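# Clip red and black leads onto matching metal strips

## Task

Fasten each lead's clip securely on the uncovered metal of the strip it belongs to, red lead on the red-sleeved strip and black lead on the black-sleeved strip, keeping both strips straight (not bent) and leaving both leads still plugged in.

## Robot and tools

Robot: two six-joint arms, left_arm and right_arm, each ending in a two-finger gripper. Joint order in every row and every result list is waist, shoulder, elbow, forearm roll, wrist pitch, wrist roll. left_arm's fingers are rigid. right_arm's fingers can fold: only the outer quarter of each pad (near the tips) grips as set; deeper in, the fingers wrap and pull the part toward the palm, so thin parts may be held loosely or slip, and pressing fingertips into a surface folds them and spoils the next grip.

Frame: all hand positions, orientations, velocities and targets are in the scene frame. Origin at table-top height midway between the nominal bases, +z up, +x out over the table, left_arm on the +y side. Actual bases: left_arm at (+0.041, +0.535, 0) m, right_arm at (-0.028, -0.508, 0) m, each turned very slightly about z. end_effector_position is the point between the closed pads; fingers point along the gripper's +z and open along its y. Printed hand poses may be off by a few centimetres.

Row layout (shared by execute_actions and move): one flat list of 18 numbers, each in [-1, 1], covering both arms even if one stays still. Numbers 1-6 are left_arm joint offsets, 7-9 its gripper position, force_limit, speed; 10-18 the same for right_arm. Joint numbers are offsets (not poses) measured from the Joint targets shown at the start of the action or move, scaled so 1.0 equals 1.553 rad for waist and shoulder, 2.33 rad for elbow, 2.913 rad for the three wrist joints. A row of zeros for an arm keeps it at its targets; repeating an offset in a new call moves it further. Gripper position is absolute: +1 fully open (140 mm), pads touch near -0.8, -1 closes until blocked. force_limit sets squeeze (about 14 N at -1, 40 N at 0, 58 N at +1 for slow closes); speed sets finger speed (about 30, 140, 250 mm/s at -1, 0, +1). Faster closes squeeze much harder. To keep a gripper unchanged, resend its previous three numbers. Joint ranges: elbow -2.792 to 2.792, all others -6.283 to 6.283 rad; asking more than 0.010 rad beyond a limit gets the action refused.

execute_actions: argument actions is a list of actions; each action is up to 15 rows, one per 1/30 s step, the last row held to fill 15. cameras optional (names cam_high, cam_left_wrist, cam_right_wrist, or ["all"]); an empty actions list returns images and full state.

move: target is one 18-number row or a list of up to 15 rows, every row's offsets counted from the same starting Joint targets. speed in rad/s, 0.01 to 3.92 (default 0.5), for the joint with the longest path; one value or one per target. blend in rad rounds corners in a list (0 = stop at each). stop_force, 10 to 80 N, ends an arm's path when its estimated push against the motion rises that much; use it with slow speed for touching, give all rows the same finger numbers, and omit it when backing away from contact. zero (default true) re-zeros the force estimate first. blocking=false returns after 0.5 s while the move runs (not allowed with stop_force). The result adds a move: line such as done, off_target, moving, held or fault. Joints move together so the hand travels on a curve and does not avoid obstacles.

wait: seconds 0 to 10, arms keep last command. stop: brakes a running move. zoom_image: camera plus region [x0, y0, x1, y1] in image pixels (max 504 by 504) of the latest full image. clear_fault: arm name, clears a torque or force fault already reported. finished_scene: scene number (1 or 2), irreversible.

Results: Joint positions, velocities, targets, torques and external torques per arm; Flange force along the gripper's own x y z axes; gripper object_status (0 moving, 1 blocked opening, 2 blocked closing, i.e. holding, 3 reached position or pads met) and position_measured in counts (3 open, ~139 at 60 mm, ~200 at 20 mm, 230 pads touching). Wrist depth gives 7x7 distance grids per wrist camera. "joint sent to its limit" and "joint command not followed" (clearance check between arms) may appear. Camera sizes are 896x504; calibration K and T_world_to_cam are given for projecting points.

Grip checks: close with -1 and confirm object_status 2. To squeeze harder, raise force_limit and nudge position (-1 to -0.98). To loosen, open and reclose slowly.

Avoid: dropping parts or anything leaving the table; hitting the table, stand or heavy items; bending the strips or yanking leads out of their sockets; arms touching or a gripper closing on the other arm's fingers. A torque over the joint limits (wrist joints 40.5 N m) or 144 N of outside force stops the arm until clear_fault. Stiff arms fault if driven even slightly past a firm contact. Long stretched poses heat motors and can trigger a 30-60 s stop.

Each tool is called after "Request:" as name([rows], argument=value, ...), one row to a line, values as JSON.

## Session

Request:
execute_actions(actions=[])

Scene clock: 0.00 s.
left_arm: end_effector_position=(+0.8497, -0.2158, +0.1648) position_measured=3 object_status=3 end_effector_quat_wxyz=(-0.079, -0.611, +0.757, -0.218) | right_arm: end_effector_position=(+0.2210, -0.6605, +0.2069) position_measured=3 object_status=3 end_effector_quat_wxyz=(-0.369, +0.079, +0.913, -0.155)
Joint positions: left_arm=[-0.723 0.768 1.05 -0.288 0.932 2.769] | right_arm=[-0.263 0.066 2.155 -0.391 1.659 -1.512]
Joint velocities: within noise
Joint torques (N m): no reading
External joint torques (N m): no reading
Flange force (N): no reading
Wrist depth (mm): cam_left_wrist=[407 381 356 334 317 299 282 / 393 370 344 326 309 292 277 / 383 362 336 317 301 286 272 / 371 346 329 309 294 277 266 / - 110 320 302 289 133 259 / - 325 313 296 281 132 91 / - 324 304 289 276 263 -] | cam_right_wrist=[- 787 642 572 472 271 257 / - - 554 466 394 323 326 / 759 - 501 - 402 354 316 / 636 539 480 - - - - / - 121 - - 335 138 114 / - 105 - - - - 102 / - - - 329 - 280 -]
Joint targets: left_arm=[-0.723 0.768 1.050 -0.288 0.932 2.769] | right_arm=[-0.263 0.066 2.155 -0.391 1.659 -1.512]
Tool commands: left_gripper/position=+1.0 left_gripper/force_limit=+1.0 left_gripper/speed=+1.0 right_gripper/position=+1.0 right_gripper/force_limit=+1.0 right_gripper/speed=+1.0

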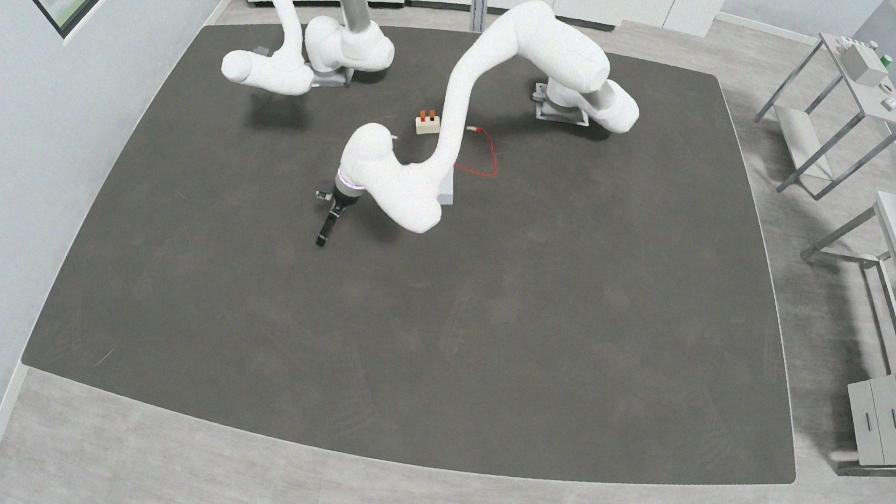

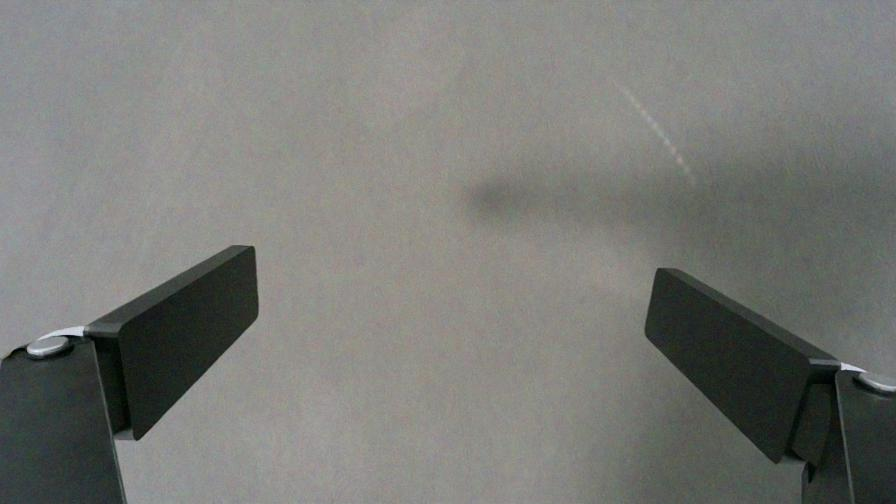

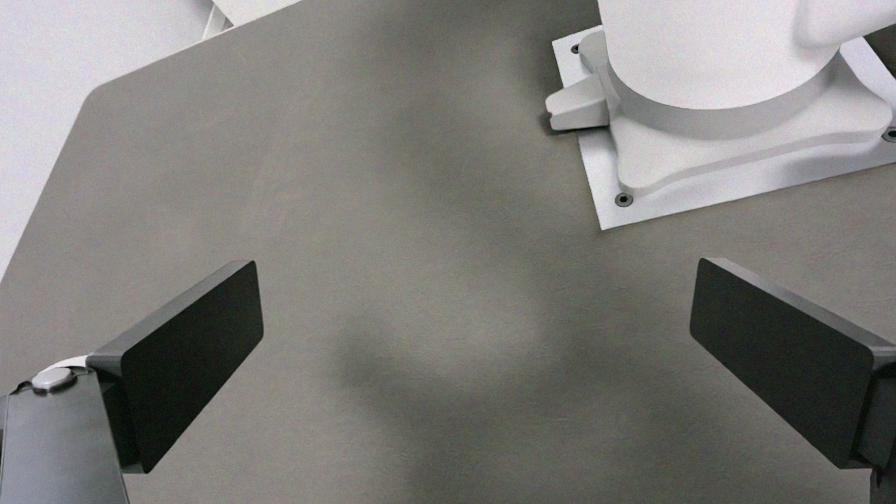

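Request:
zoom_image(camera="cam_high", region=[370, 90, 530, 220])

Scaled by 3.150 from the camera's 896x504 image, which has a finer 1280x720 frame.

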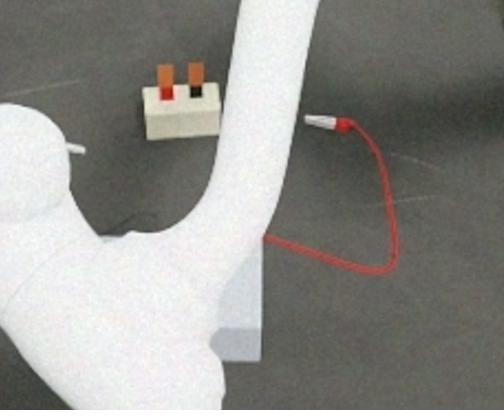

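Request:
move(target=[-0.0989, -0.3707, 0.2248, 0.0989, 0.1522, -0.7082, 1, 1, 1, 0, 0, 0, 0, 0, 0, 1, 1, 1], speed=1.0, cameras=["all"])

Scene clock: 169.30 s.
left_arm: end_effector_position=(+0.5004, +0.0498, +0.3200) position_measured=3 object_status=3 end_effector_quat_wxyz=(+0.000, +1.000, +0.000, +0.000) | right_arm: end_effector_position=(+0.2210, -0.6605, +0.2069) position_measured=3 object_status=3 end_effector_quat_wxyz=(-0.369, +0.079, +0.913, -0.155)
Joint positions: left_arm=[-0.877 0.192 1.574 0 1.375 0.706] | right_arm=[-0.263 0.066 2.155 -0.391 1.659 -1.512]
Joint torques (N m): left_arm=[2.24 -68.24 -38.68 4.23 0.07 0.27] | right_arm=[-1.59 -35.44 -29.4 2.65 2.2 -0.59]
External joint torques (N m): left_arm=[-2.19 6.61 -2.85 0.06 -0.11 -0.27] | right_arm=[1.73 -2.78 -1.88 -0.24 -0.33 0.57]
Flange force (N): left_arm=[8.2 14.0 -1.8] | right_arm=[3.8 2.4 -3.4]
Wrist depth (mm): cam_left_wrist=[402 402 402 350 353 414 412 / 419 432 423 362 364 430 427 / 442 439 - 446 446 452 467 / 459 456 463 464 466 469 472 / - 110 485 490 486 125 490 / - 501 525 501 503 123 90 / - 537 533 538 543 - -] | cam_right_wrist=[2239 2673 615 518 463 271 256 / 2000 695 598 - 393 324 326 / - 595 585 457 - 354 326 / - 525 - 402 377 317 307 / 577 121 - 386 339 138 107 / - 105 - - 328 295 102 / - - - 324 305 278 97]
Joint targets: left_arm=[-0.877 0.192 1.574 0.000 1.375 0.706] | right_arm=[-0.263 0.066 2.155 -0.391 1.659 -1.512]
move: done
camera_calibration:
cam_left_wrist: T_world_to_cam=[[0.0584652, -0.998189, 0.0141383, 0.0228033], [-0.964678, -0.0528471, 0.258075, 0.4232], [-0.25686, -0.0287273, -0.966021, 0.584476], [0, 0, 0, 1]] pos_world=[0.557048, 0.0619173, 0.455077]

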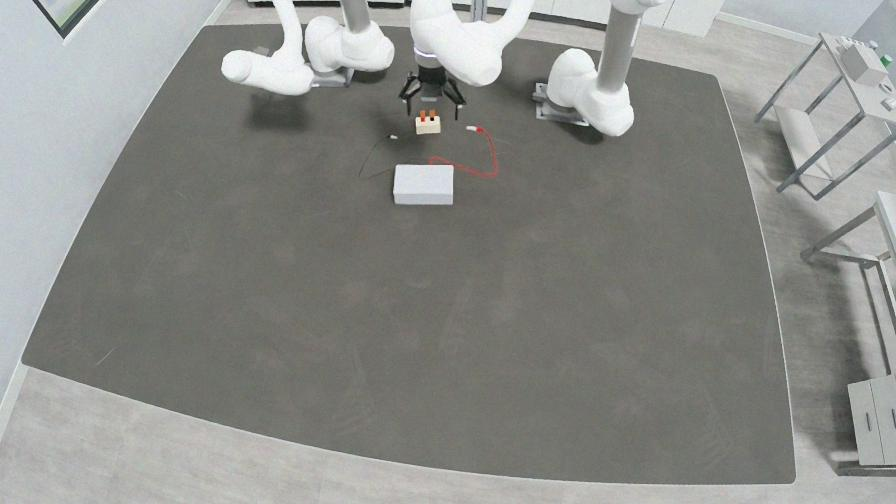

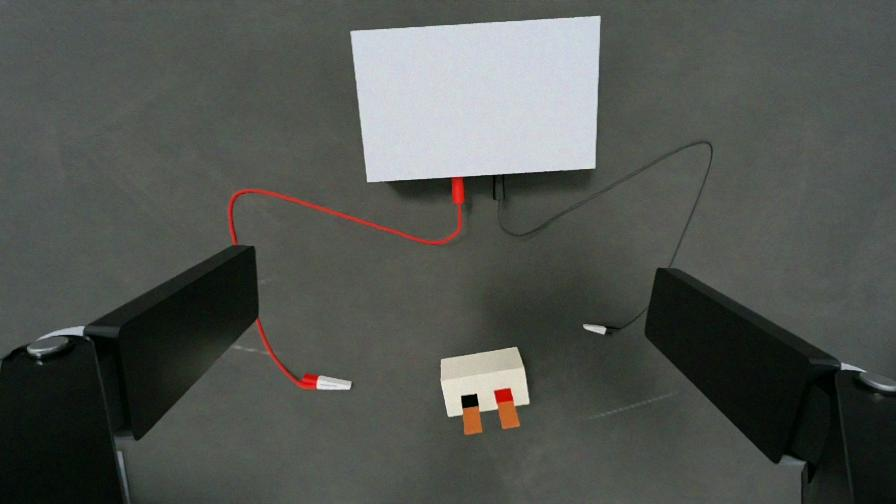

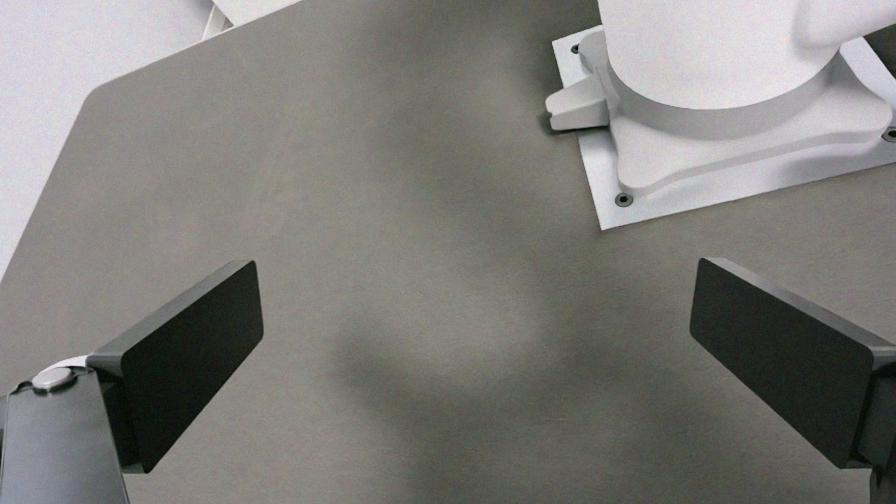

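Request:
zoom_image(camera="cam_left_wrist", region=[420, 330, 560, 450])

Request:
zoom_image(camera="cam_left_wrist", region=[260, 340, 380, 420])

Request:
zoom_image(camera="cam_left_wrist", region=[560, 290, 680, 370])

Request:
zoom_image(camera="cam_high", region=[370, 90, 530, 220])

Scaled by 3.600 from the camera's 896x504 image, which has a finer 1280x720 frame.

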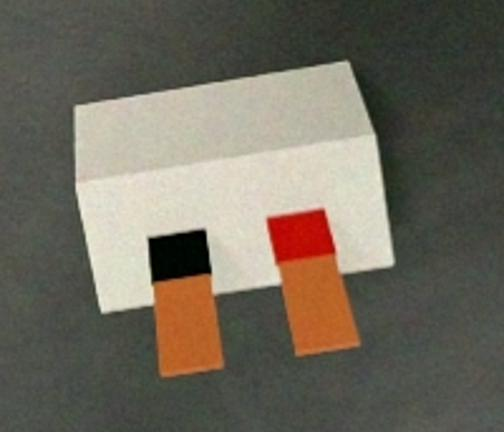

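Scaled by 4.200 from the camera's 896x504 image, which has a finer 1280x720 frame.

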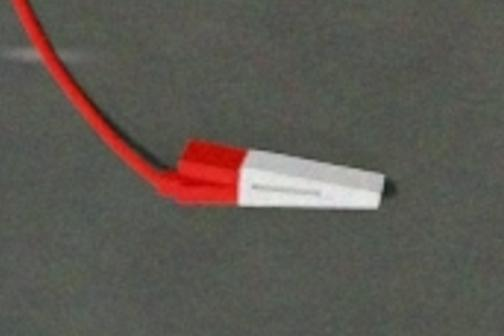

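Scaled by 4.200 from the camera's 896x504 image, which has a finer 1280x720 frame.

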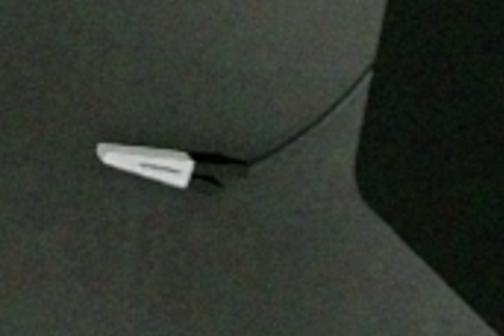

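Scaled by 3.150 from the camera's 896x504 image, which has a finer 1280x720 frame.

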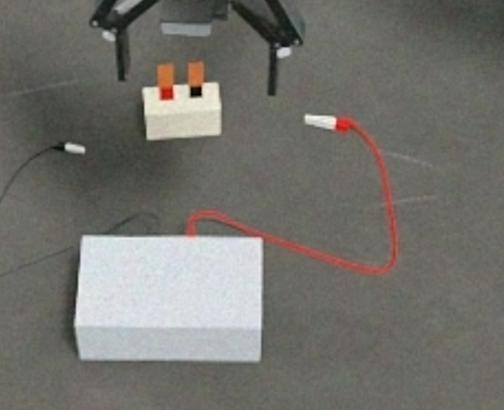

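Request:
move(target=[-0.2023, 0.1469, 0.0312, 0, -0.1031, -0.6472, 1, 1, 1, 0, 0, 0, 0, 0, 0, 1, 1, 1], speed=0.8, cameras=["cam_left_wrist", "cam_high"])

Scene clock: 400.70 s.
left_arm: end_effector_position=(+0.3577, -0.1401, +0.1198) position_measured=3 object_status=3 end_effector_quat_wxyz=(+0.000, +0.707, +0.707, +0.000) | right_arm: end_effector_position=(+0.2210, -0.6605, +0.2069) position_measured=3 object_status=3 end_effector_quat_wxyz=(-0.369, +0.079, +0.913, -0.155)
Joint positions: left_arm=[-1.191 0.421 1.646 0 1.075 -1.179] | right_arm=[-0.263 0.066 2.155 -0.391 1.659 -1.512]
Joint torques (N m): left_arm=[2.97 -88.16 -34.47 3.76 0.13 0.57] | right_arm=[-1.75 -35.28 -29.5 2.65 2.19 -0.53]
External joint torques (N m): left_arm=[-2.91 8.37 -2.69 0.09 -0.09 -0.57] | right_arm=[1.72 -2.93 -1.73 -0.25 -0.31 0.51]
Flange force (N): left_arm=[-17.8 3.2 4.3] | right_arm=[4.2 2.3 -3.1]
Wrist depth (mm): cam_left_wrist=[225 225 189 229 230 231 199 / 235 235 237 239 239 240 201 / 244 247 247 249 250 252 253 / 256 253 258 260 262 263 265 / - 110 270 272 275 133 275 / - 280 284 286 288 132 91 / - 297 299 300 300 305 -] | cam_right_wrist=[2318 773 637 - 342 271 256 / - 680 605 - 397 325 325 / 710 591 - - 397 350 323 / 640 565 - 398 366 338 - / - 121 422 - - 138 108 / - 105 402 - - - 102 / - - 353 342 301 - 97]
Joint targets: left_arm=[-1.191 0.421 1.646 0.000 1.075 -1.179] | right_arm=[-0.263 0.066 2.155 -0.391 1.659 -1.512]
move: done
camera_calibration:
cam_left_wrist: T_world_to_cam=[[0.998186, 0.0584919, 0.0142344, -0.343597], [0.052848, -0.964677, 0.25808, -0.164638], [0.0288272, -0.25686, -0.966019, 0.214795], [0, 0, 0, 1]] pos_world=[0.345483, -0.0835525, 0.254877]
Images, in order (width x height): cam_high 896x504, cam_left_wrist 896x504.

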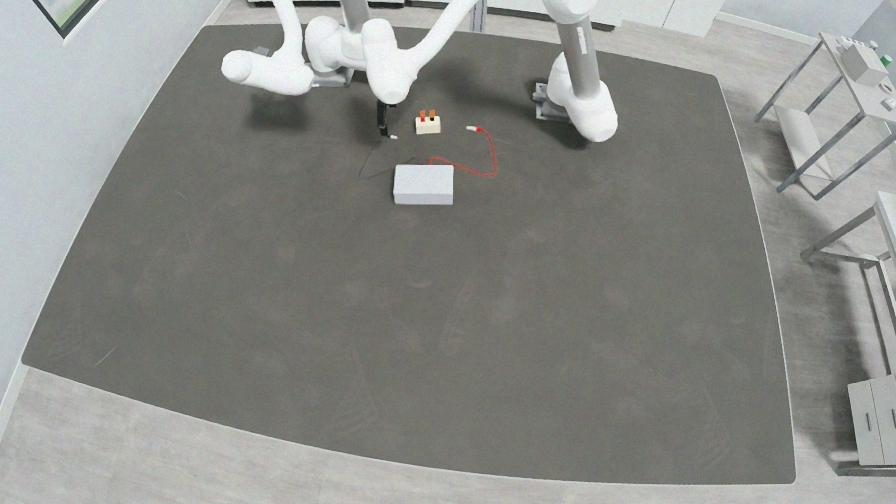

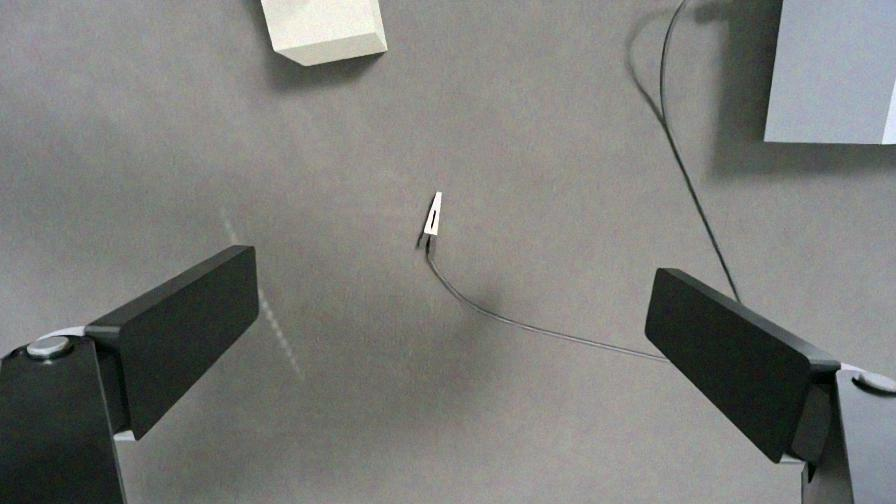

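Request:
zoom_image(camera="cam_left_wrist", region=[390, 180, 480, 270])

Request:
zoom_image(camera="cam_high", region=[370, 90, 510, 190])

Scaled by 5.600 from the camera's 896x504 image, which has a finer 1280x720 frame.

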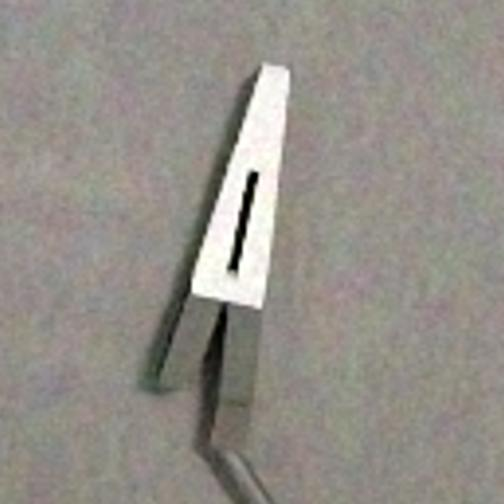

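Scaled by 3.600 from the camera's 896x504 image, which has a finer 1280x720 frame.

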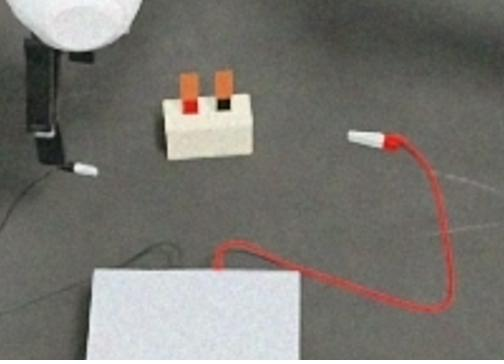

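Request:
move(target=[-0.0118, 0.0238, 0.0109, 0, -0.0215, 0.0476, -0.324, -1, 0, 0, 0, 0, 0, 0, 0, 1, 1, 1], speed=0.3, cameras=["cam_left_wrist"])

Scene clock: 487.03 s.
left_arm: end_effector_position=(+0.3464, -0.1489, +0.0799) position_measured=170 object_status=0 end_effector_quat_wxyz=(+0.000, +0.760, +0.650, +0.000) | right_arm: end_effector_position=(+0.2210, -0.6605, +0.2069) position_measured=3 object_status=3 end_effector_quat_wxyz=(-0.369, +0.079, +0.913, -0.155)
Joint positions: left_arm=[-1.209 0.458 1.672 0 1.012 -1.041] | right_arm=[-0.263 0.066 2.155 -0.391 1.659 -1.512]
Joint torques (N m): left_arm=[2.17 -90.78 -32.94 3.64 0.23 0.33] | right_arm=[-1.85 -35.29 -29.21 2.64 2.19 -0.5]
External joint torques (N m): left_arm=[-2.18 8.74 -2.96 0.06 -0.2 -0.33] | right_arm=[2.03 -2.88 -2.03 -0.23 -0.33 0.48]
Flange force (N): left_arm=[-17.0 7.1 5.6] | right_arm=[4.0 2.7 -3.9]
Wrist depth (mm): cam_left_wrist=[190 191 184 192 194 195 194 / 198 199 200 201 202 203 205 / 205 207 208 210 211 213 214 / 215 216 217 217 219 222 223 / 225 224 96 229 122 231 234 / - - - 242 75 96 245 / - 67 - 254 - - 66] | cam_right_wrist=[- - 619 - 329 272 257 / 1845 667 562 - 404 323 325 / 702 609 501 475 - 356 - / - - - 429 371 336 - / - 122 428 - - 137 114 / - 105 - - - 291 102 / - - 358 - 313 282 -]
Joint targets: left_arm=[-1.209 0.458 1.672 0.000 1.012 -1.040] | right_arm=[-0.263 0.066 2.155 -0.391 1.659 -1.512]
move: done
camera_calibration:
cam_left_wrist: T_world_to_cam=[[0.995067, -0.0981737, 0.0142886, -0.353509], [-0.0985244, -0.961027, 0.258301, -0.109199], [-0.0116266, -0.258435, -0.965959, 0.188226], [0, 0, 0, 1]] pos_world=[0.343195, -0.0910048, 0.215076]
Images, in order (width x height): cam_left_wrist 896x504.

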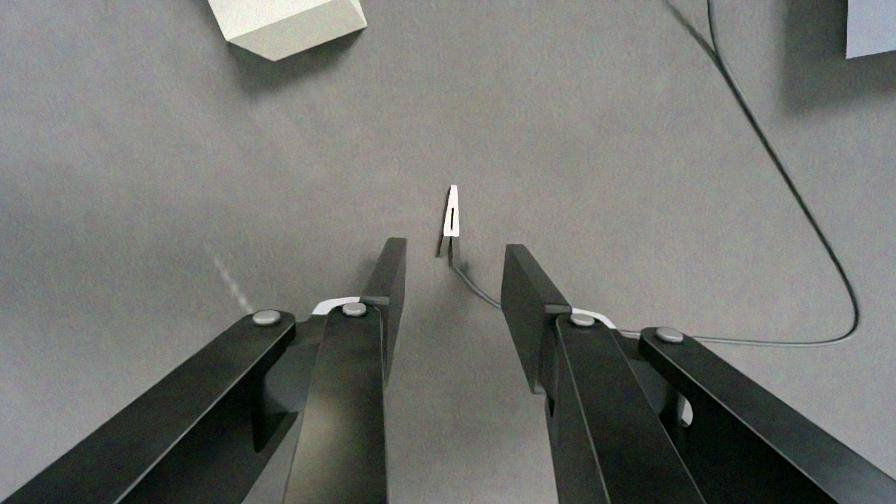

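Request:
zoom_image(camera="cam_left_wrist", region=[360, 170, 540, 330])

Scaled by 2.800 from the camera's 896x504 image, which has a finer 1280x720 frame.

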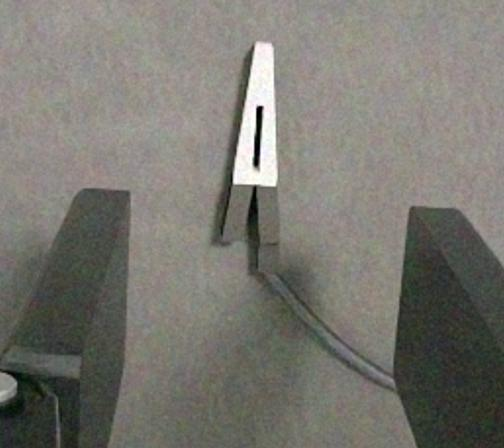

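Request:
move(target=[-0.00605, 0.02665, 0.00345, 0, -0.01697, 0.0160, -0.324, -1, 0, 0, 0, 0, 0, 0, 0, 1, 1, 1], speed=0.1, cameras=["cam_left_wrist"])

Request:
zoom_image(camera="cam_left_wrist", region=[360, 170, 540, 330])

Scene clock: 540.37 s.
left_arm: end_effector_position=(+0.3427, -0.1588, +0.0451) position_measured=170 object_status=3 end_effector_quat_wxyz=(+0.000, +0.778, +0.628, +0.000) | right_arm: end_effector_position=(+0.2210, -0.6605, +0.2069) position_measured=3 object_status=3 end_effector_quat_wxyz=(-0.369, +0.079, +0.913, -0.155)
Joint positions: left_arm=[-1.219 0.499 1.68 0 0.963 -0.994] | right_arm=[-0.263 0.066 2.155 -0.391 1.659 -1.512]
Joint torques (N m): left_arm=[2.81 -93.55 -32.19 3.54 0.24 0.3] | right_arm=[-1.69 -35.24 -29.37 2.65 2.18 -0.53]
External joint torques (N m): left_arm=[-2.79 8.98 -2.45 0.04 -0.21 -0.3] | right_arm=[1.59 -2.84 -1.91 -0.25 -0.31 0.51]
Flange force (N): left_arm=[-16.2 6.6 7.0] | right_arm=[3.9 2.0 -3.3]
Wrist depth (mm): cam_left_wrist=[159 159 160 161 163 164 164 / 165 166 167 168 169 170 171 / 173 173 175 175 176 177 179 / 180 181 181 181 183 186 187 / 189 187 96 191 117 193 195 / - - - 202 75 96 204 / - 67 - 212 - - 67] | cam_right_wrist=[- - - 548 429 271 258 / - - 559 499 395 323 326 / 716 581 - 438 390 351 - / 582 562 - 404 356 336 - / - 121 446 - 338 138 114 / - 112 - 336 329 - 102 / - 388 - - - - -]
Joint targets: left_arm=[-1.219 0.499 1.680 0.000 0.963 -0.994] | right_arm=[-0.263 0.066 2.155 -0.391 1.659 -1.512]
move: done
camera_calibration:
cam_left_wrist: T_world_to_cam=[[0.988024, -0.153634, 0.0142908, -0.356711], [-0.152081, -0.954007, 0.258344, -0.0906079], [-0.0260569, -0.257423, -0.965947, 0.157121], [0, 0, 0, 1]] pos_world=[0.342754, -0.100797, 0.180276]
Images, in order (width x height): cam_left_wrist 896x504.

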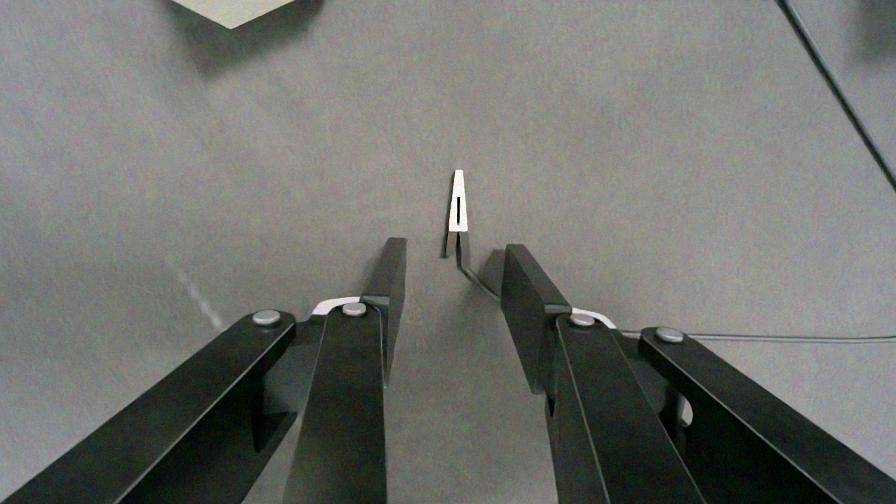

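Scaled by 2.800 from the camera's 896x504 image, which has a finer 1280x720 frame.

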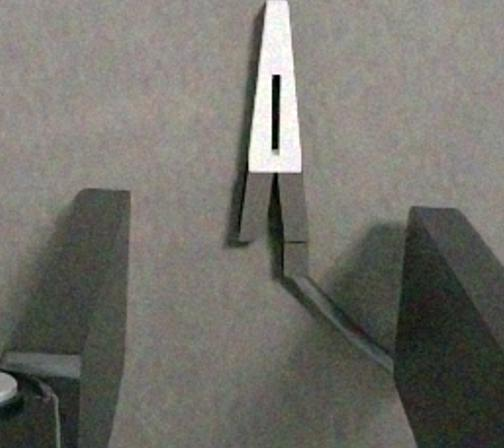

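Request:
move(target=[0, 0.01037, 0.00459, 0, -0.0092, 0, -0.324, -1, 0, 0, 0, 0, 0, 0, 0, 1, 1, 1], speed=0.012, stop_force=10, cameras=["cam_left_wrist"])

Request:
zoom_image(camera="cam_left_wrist", region=[360, 170, 540, 330])

Scene clock: 568.03 s.
left_arm: end_effector_position=(+0.3427, -0.1589, +0.0345) position_measured=170 object_status=3 end_effector_quat_wxyz=(+0.000, +0.778, +0.628, +0.000) | right_arm: end_effector_position=(+0.2210, -0.6605, +0.2069) position_measured=3 object_status=3 end_effector_quat_wxyz=(-0.369, +0.079, +0.913, -0.155)
Joint positions: left_arm=[-1.219 0.509 1.687 0 0.946 -0.994] | right_arm=[-0.263 0.066 2.155 -0.391 1.659 -1.512]
Joint torques (N m): left_arm=[1.36 -79.08 -26.53 2.95 -1.61 0.51] | right_arm=[-2.01 -35.3 -29.48 2.67 2.19 -0.55]
External joint torques (N m): left_arm=[-1.36 -6.18 -7.83 0.61 1.64 -0.51] | right_arm=[1.98 -2.81 -1.77 -0.27 -0.32 0.54]
Flange force (N): left_arm=[-9.9 4.0 -13.3] | right_arm=[4.0 2.8 -3.4]
Wrist depth (mm): cam_left_wrist=[149 150 151 152 152 153 153 / 156 156 157 158 159 160 161 / 162 163 164 165 166 167 168 / 170 170 171 171 171 175 176 / 177 176 96 179 117 182 185 / - - - 190 75 96 194 / - 67 - 200 - - 67] | cam_right_wrist=[- 710 597 527 433 272 257 / 819 704 - 494 389 322 324 / - - - 451 397 355 326 / 573 - 460 - 363 330 309 / - 122 - - 338 138 108 / - 105 - - - - 102 / - - 363 325 - 283 -]
Joint targets: left_arm=[-1.219 0.509 1.687 0.000 0.946 -0.994] | right_arm=[-0.263 0.066 2.155 -0.391 1.659 -1.512]
move: contact (left_arm)
camera_calibration:
cam_left_wrist: T_world_to_cam=[[0.98801, -0.153726, 0.0143168, -0.356583], [-0.152177, -0.953993, 0.258342, -0.0879042], [-0.0260557, -0.257423, -0.965948, 0.146759], [0, 0, 0, 1]] pos_world=[0.342754, -0.100897, 0.169576]
Images, in order (width x height): cam_left_wrist 896x504.

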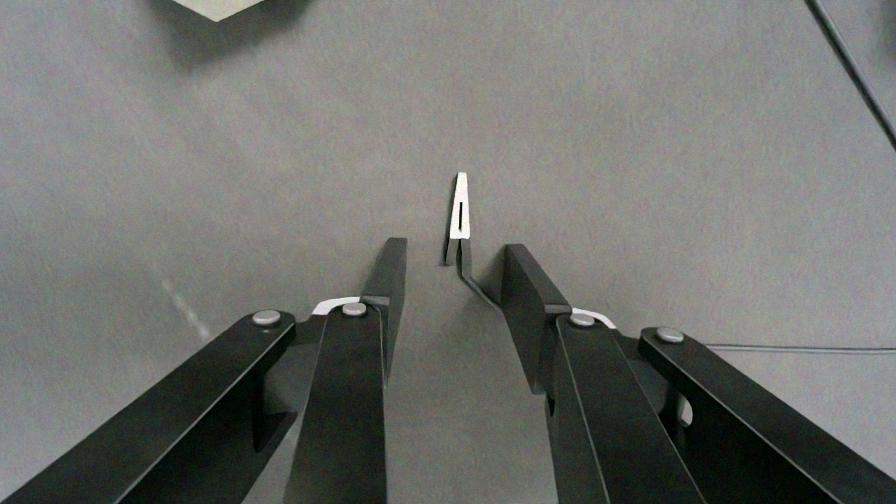

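Scaled by 2.800 from the camera's 896x504 image, which has a finer 1280x720 frame.

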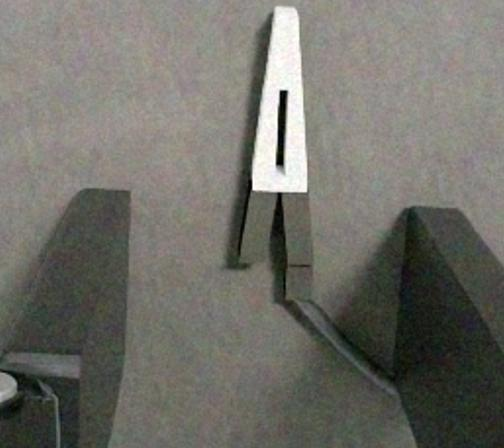

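Request:
move(target=[0, -0.00089, -0.0004, 0, 0.0008, 0, -0.324, -1, 0, 0, 0, 0, 0, 0, 0, 1, 1, 1], speed=0.05)

Request:
execute_actions([
  [[0,0,0,0,0,0,-0.7,-1,-1,0,0,0,0,0,0,1,1,1]],
  [[0,0,0,0,0,0,-0.7,-1,-1,0,0,0,0,0,0,1,1,1]],
], cameras=["cam_left_wrist"])

Request:
zoom_image(camera="cam_left_wrist", region=[360, 170, 540, 330])

Scene clock: 581.43 s.
left_arm: end_effector_position=(+0.3427, -0.1589, +0.0359) position_measured=170 object_status=3 end_effector_quat_wxyz=(+0.000, +0.778, +0.628, +0.000) | right_arm: end_effector_position=(+0.2210, -0.6605, +0.2069) position_measured=3 object_status=3 end_effector_quat_wxyz=(-0.369, +0.079, +0.913, -0.155)
Joint positions: left_arm=[-1.219 0.508 1.686 0 0.948 -0.994] | right_arm=[-0.263 0.066 2.155 -0.391 1.659 -1.512]
Joint torques (N m): left_arm=[2.27 -93.42 -31.55 3.56 0.12 0.36] | right_arm=[-1.82 -35.09 -29.33 2.61 2.17 -0.57]
External joint torques (N m): left_arm=[-2.23 8.31 -2.73 -0.01 -0.08 -0.36] | right_arm=[1.77 -3.15 -2.07 -0.21 -0.3 0.55]
Flange force (N): left_arm=[-15.6 7.0 6.3] | right_arm=[4.5 2.3 -3.8]
Wrist depth (mm): cam_left_wrist=[151 151 152 152 154 154 155 / 157 157 158 158 160 161 162 / 163 165 165 166 167 168 170 / 171 171 172 173 173 176 177 / 179 178 96 181 117 184 185 / - - - 191 75 96 195 / - 67 - 201 - - 67] | cam_right_wrist=[- - 633 - 322 271 257 / - 675 - - 397 323 327 / - 633 - 439 392 349 335 / - 557 433 411 376 - 310 / - 121 413 391 344 138 108 / - 105 414 - 317 300 102 / - - - 316 306 273 -]
Joint targets: left_arm=[-1.219 0.508 1.686 0.000 0.948 -0.994] | right_arm=[-0.263 0.066 2.155 -0.391 1.659 -1.512]
move: done

Scene clock: 582.77 s.
left_arm: end_effector_position=(+0.3427, -0.1589, +0.0360) position_measured=217 object_status=0 end_effector_quat_wxyz=(+0.000, +0.778, +0.628, +0.000) | right_arm: end_effector_position=(+0.2210, -0.6605, +0.2069) position_measured=3 object_status=3 end_effector_quat_wxyz=(-0.369, +0.079, +0.913, -0.155)
Joint positions: left_arm=[-1.219 0.508 1.686 0 0.948 -0.994] | right_arm=[-0.263 0.066 2.155 -0.391 1.659 -1.512]
Joint torques (N m): left_arm=[2.27 -93.55 -31.7 3.54 0.09 0.33] | right_arm=[-2 -35.22 -29.48 2.63 2.18 -0.56]
External joint torques (N m): left_arm=[-2.21 8.47 -2.56 0.01 -0.06 -0.33] | right_arm=[1.94 -2.97 -1.89 -0.23 -0.31 0.54]
External joint torques at the end of the 1st action: left_arm=[-2.16 8.7 -2.64 0.06 -0.21 -0.34] | right_arm=[1.75 -2.93 -1.87 -0.23 -0.29 0.53]
Flange force (N): left_arm=[-15.5 7.0 6.5] | right_arm=[4.2 2.7 -3.6]
Flange force at the end of the 1st action (N): left_arm=[-15.7 7.2 6.9] | right_arm=[4.2 2.3 -3.4]
Wrist depth (mm): cam_left_wrist=[151 151 152 153 154 154 155 / 157 157 158 159 160 161 162 / 163 164 165 166 167 168 170 / 171 172 173 171 174 176 177 / 179 180 178 101 104 184 186 / 187 69 79 79 84 190 196 / - - - - - 68 204] | cam_right_wrist=[1885 699 - - 432 271 259 / 806 658 - 477 399 323 324 / 716 - 520 448 374 354 323 / - - 460 409 - 333 - / - 122 428 373 - 138 108 / - 105 - 347 317 295 102 / - 389 - 335 306 266 97]
Joint targets: left_arm=[-1.219 0.508 1.686 0.000 0.948 -0.994] | right_arm=[-0.263 0.066 2.155 -0.391 1.659 -1.512]
camera_calibration:
cam_left_wrist: T_world_to_cam=[[0.988009, -0.153728, 0.0143174, -0.356604], [-0.152179, -0.953992, 0.258342, -0.0882909], [-0.0260557, -0.257423, -0.965948, 0.148208], [0, 0, 0, 1]] pos_world=[0.342754, -0.100897, 0.171076]
Images, in order (width x height): cam_left_wrist 896x504.

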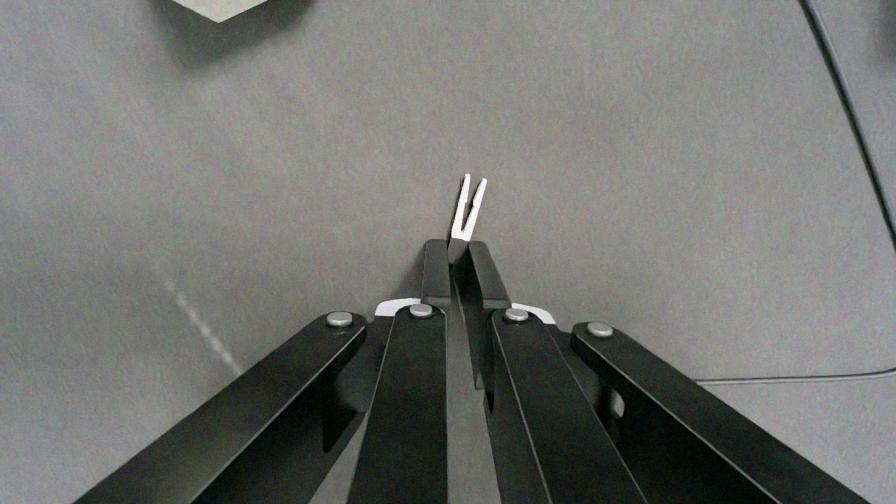

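Scaled by 2.800 from the camera's 896x504 image, which has a finer 1280x720 frame.

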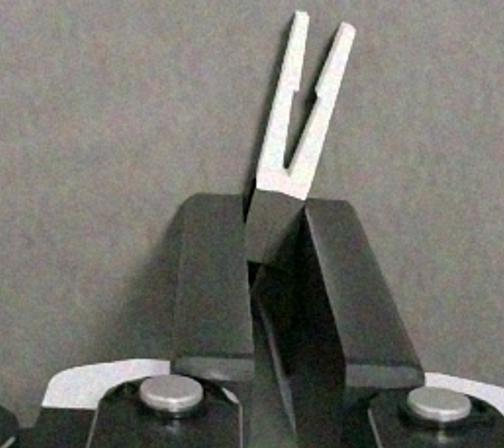

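Request:
execute_actions([
  [[0,0,0,0,0,0,-1,-1,-1,0,0,0,0,0,0,1,1,1]],
  [[0,0,0,0,0,0,-1,-1,-1,0,0,0,0,0,0,1,1,1]],
], cameras=["cam_left_wrist"])

Request:
zoom_image(camera="cam_left_wrist", region=[360, 170, 540, 330])

Scene clock: 597.87 s.
left_arm: end_effector_position=(+0.3427, -0.1589, +0.0360) position_measured=219 object_status=2 end_effector_quat_wxyz=(+0.000, +0.778, +0.628, +0.000) | right_arm: end_effector_position=(+0.2210, -0.6605, +0.2069) position_measured=3 object_status=3 end_effector_quat_wxyz=(-0.369, +0.079, +0.913, -0.155)
Joint positions: left_arm=[-1.219 0.508 1.686 0 0.948 -0.994] | right_arm=[-0.263 0.066 2.155 -0.391 1.659 -1.512]
Joint torques (N m): left_arm=[2.8 -93.12 -31.49 3.58 0.11 0.35] | right_arm=[-1.78 -35.49 -29.46 2.63 2.21 -0.57]
External joint torques (N m): left_arm=[-2.84 8.15 -2.78 -0.05 -0.07 -0.35] | right_arm=[1.9 -2.98 -1.97 -0.21 -0.34 0.55]
External joint torques at the end of the 1st action: left_arm=[-2.13 8.17 -2.88 -0.05 -0.05 -0.4] | right_arm=[1.96 -3.06 -1.81 -0.26 -0.32 0.54]
Flange force (N): left_arm=[-16.0 6.3 6.1] | right_arm=[4.2 2.6 -3.7]
Flange force at the end of the 1st action (N): left_arm=[-15.7 7.2 6.0] | right_arm=[4.4 2.7 -3.4]
Wrist depth (mm): cam_left_wrist=[150 151 152 152 154 154 155 / 157 157 158 159 161 161 162 / 162 164 165 167 167 168 169 / 171 171 172 171 175 176 177 / 178 180 178 99 103 185 185 / 188 184 79 - 84 192 196 / - - - - - 68 204] | cam_right_wrist=[- 2519 - - 448 272 257 / - 702 - - 407 323 326 / 697 - 508 431 404 346 - / 609 548 464 - 368 331 - / - 122 425 - 342 138 114 / - 113 395 345 320 - 102 / - - - - 307 - 97]
Joint targets: left_arm=[-1.219 0.508 1.686 0.000 0.948 -0.994] | right_arm=[-0.263 0.066 2.155 -0.391 1.659 -1.512]
camera_calibration:
cam_left_wrist: T_world_to_cam=[[0.988009, -0.153728, 0.0143174, -0.356604], [-0.152179, -0.953992, 0.258342, -0.0882909], [-0.0260557, -0.257423, -0.965948, 0.148208], [0, 0, 0, 1]] pos_world=[0.342754, -0.100897, 0.171076]
Images, in order (width x height): cam_left_wrist 896x504.

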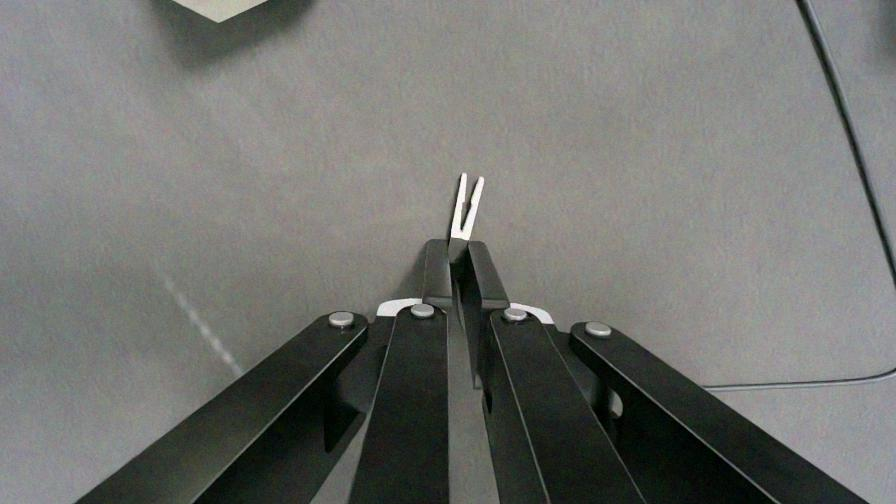

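Scaled by 2.800 from the camera's 896x504 image, which has a finer 1280x720 frame.

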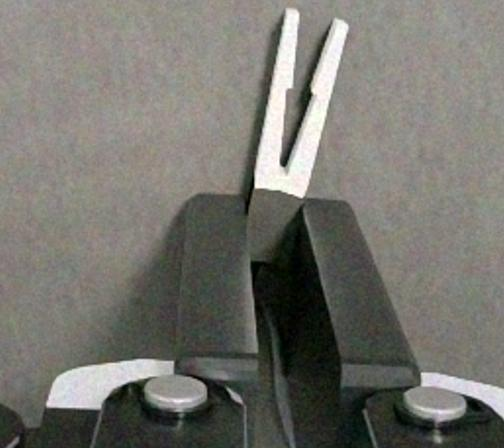

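Request:
move(target=[0, -0.0462, -0.02693, 0, 0.04617, 0, -1, -1, -1, 0, 0, 0, 0, 0, 0, 1, 1, 1], speed=0.12, cameras=["cam_left_wrist", "cam_high"])

Request:
zoom_image(camera="cam_left_wrist", region=[360, 170, 540, 330])

Scene clock: 671.13 s.
left_arm: end_effector_position=(+0.3427, -0.1589, +0.1199) position_measured=219 object_status=2 end_effector_quat_wxyz=(+0.000, +0.778, +0.628, +0.000) | right_arm: end_effector_position=(+0.2210, -0.6605, +0.2069) position_measured=3 object_status=3 end_effector_quat_wxyz=(-0.369, +0.079, +0.913, -0.155)
Joint positions: left_arm=[-1.219 0.436 1.623 0 1.083 -0.994] | right_arm=[-0.263 0.066 2.155 -0.391 1.659 -1.512]
Joint torques (N m): left_arm=[2.07 -91.37 -34.39 3.81 0.29 0.41] | right_arm=[-1.79 -35.35 -29.34 2.61 2.19 -0.52]
External joint torques (N m): left_arm=[-2.09 10.16 -2.85 0.05 -0.25 -0.41] | right_arm=[1.75 -3.15 -2.05 -0.2 -0.32 0.5]
Flange force (N): left_arm=[-18.5 9.2 5.6] | right_arm=[4.5 2.2 -3.7]
Wrist depth (mm): cam_left_wrist=[225 226 217 229 230 231 233 / 235 236 237 238 239 240 242 / 245 245 247 249 250 251 253 / 256 257 259 256 261 263 266 / 268 268 266 98 120 275 277 / 279 69 79 - 83 287 293 / - - - - - 68 304] | cam_right_wrist=[- 2096 - - 365 272 259 / 734 746 - 490 388 323 325 / 675 662 497 - - 352 - / 574 549 468 - - 331 - / - 122 - - 332 138 108 / - 105 383 368 - - 102 / - 393 368 328 311 280 97]
Joint targets: left_arm=[-1.219 0.436 1.623 0.000 1.083 -0.994] | right_arm=[-0.263 0.066 2.155 -0.391 1.659 -1.512]
move: done
camera_calibration:
cam_left_wrist: T_world_to_cam=[[0.988009, -0.153728, 0.0143174, -0.357807], [-0.152179, -0.953992, 0.258342, -0.109992], [-0.0260557, -0.257423, -0.965948, 0.229348], [0, 0, 0, 1]] pos_world=[0.342754, -0.100897, 0.255076]
Images, in order (width x height): cam_high 896x504, cam_left_wrist 896x504.

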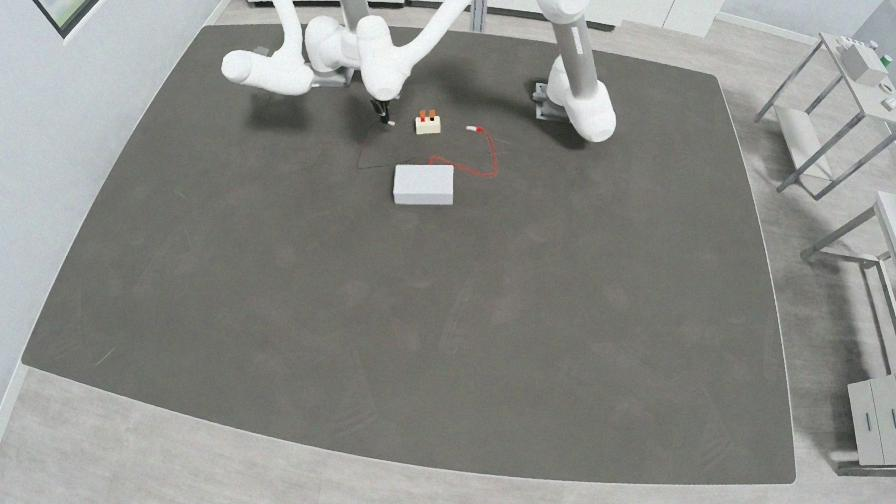

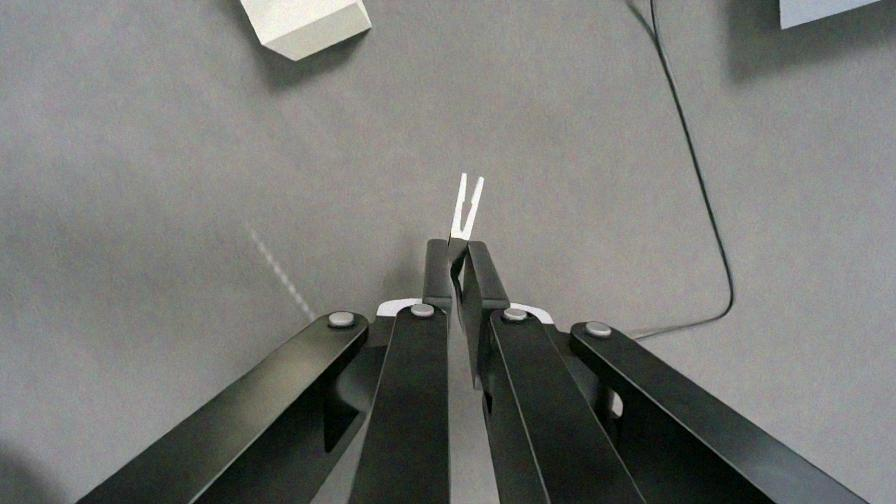

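Scaled by 2.800 from the camera's 896x504 image, which has a finer 1280x720 frame.

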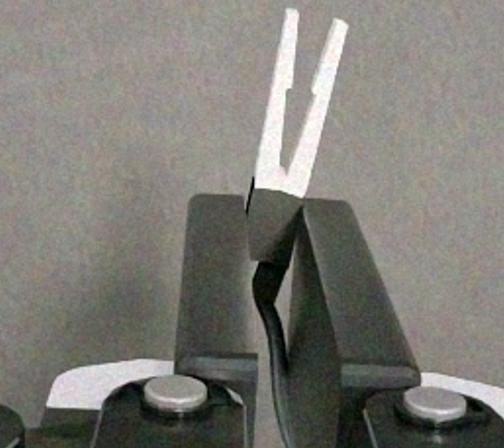

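Request:
move(target=[0.12447, -0.10347, -0.00246, 0, 0.0571, -0.56996, -1, -1, -1, 0, 0, 0, 0, 0, 0, 1, 1, 1], speed=0.6, cameras=["cam_left_wrist", "cam_high"])

Scene clock: 709.40 s.
left_arm: end_effector_position=(+0.4404, -0.0399, +0.2401) position_measured=219 object_status=2 end_effector_quat_wxyz=(+0.000, -0.035, +0.999, +0.000) | right_arm: end_effector_position=(+0.2210, -0.6605, +0.2069) position_measured=3 object_status=3 end_effector_quat_wxyz=(-0.369, +0.079, +0.913, -0.155)
Joint positions: left_arm=[-1.026 0.275 1.617 0 1.249 -2.654] | right_arm=[-0.263 0.066 2.155 -0.391 1.659 -1.512]
Joint torques (N m): left_arm=[2.5 -76.83 -37.35 3.99 0.18 0.23] | right_arm=[-1.66 -35.41 -29.53 2.63 2.16 -0.57]
External joint torques (N m): left_arm=[-2.51 8.5 -2.64 0.08 -0.16 -0.23] | right_arm=[1.55 -2.61 -1.65 -0.24 -0.29 0.55]
Flange force (N): left_arm=[-5.9 -17.5 1.4] | right_arm=[3.6 2.1 -3.0]
Wrist depth (mm): cam_left_wrist=[330 333 334 335 340 341 344 / 349 348 349 351 352 - 360 / 357 361 364 365 370 368 375 / 370 377 380 376 383 395 392 / 394 397 392 98 104 411 414 / 411 - 79 - 84 422 431 / - - - - - 68 448] | cam_right_wrist=[2031 - - 572 338 270 258 / - - - 520 402 323 327 / - 578 - - 393 351 324 / 668 527 475 - 372 334 310 / - 122 432 - 347 138 108 / - 105 386 369 314 305 102 / - - - - 303 - -]
Joint targets: left_arm=[-1.026 0.275 1.617 0.000 1.249 -2.654] | right_arm=[-0.263 0.066 2.155 -0.391 1.659 -1.512]
move: done
camera_calibration:
cam_left_wrist: T_world_to_cam=[[-0.128027, 0.991671, 0.0140746, 0.0995774], [0.958443, 0.120064, 0.258789, -0.459001], [0.254943, 0.0466215, -0.965831, 0.266913], [0, 0, 0, 1]] pos_world=[0.384627, -0.0560823, 0.375175]
Images, in order (width x height): cam_high 896x504, cam_left_wrist 896x504.

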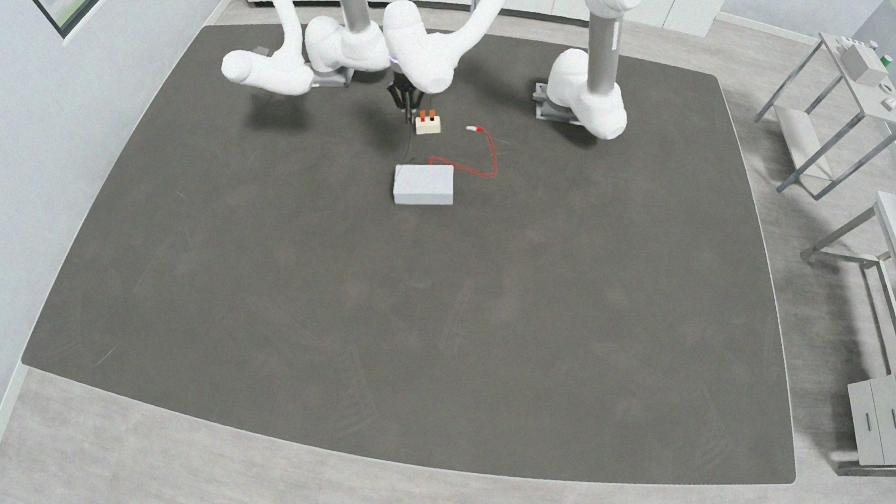

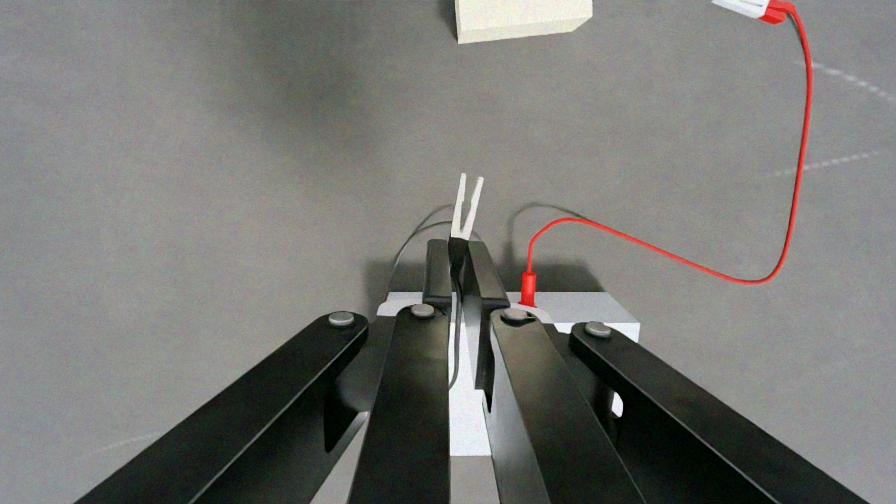

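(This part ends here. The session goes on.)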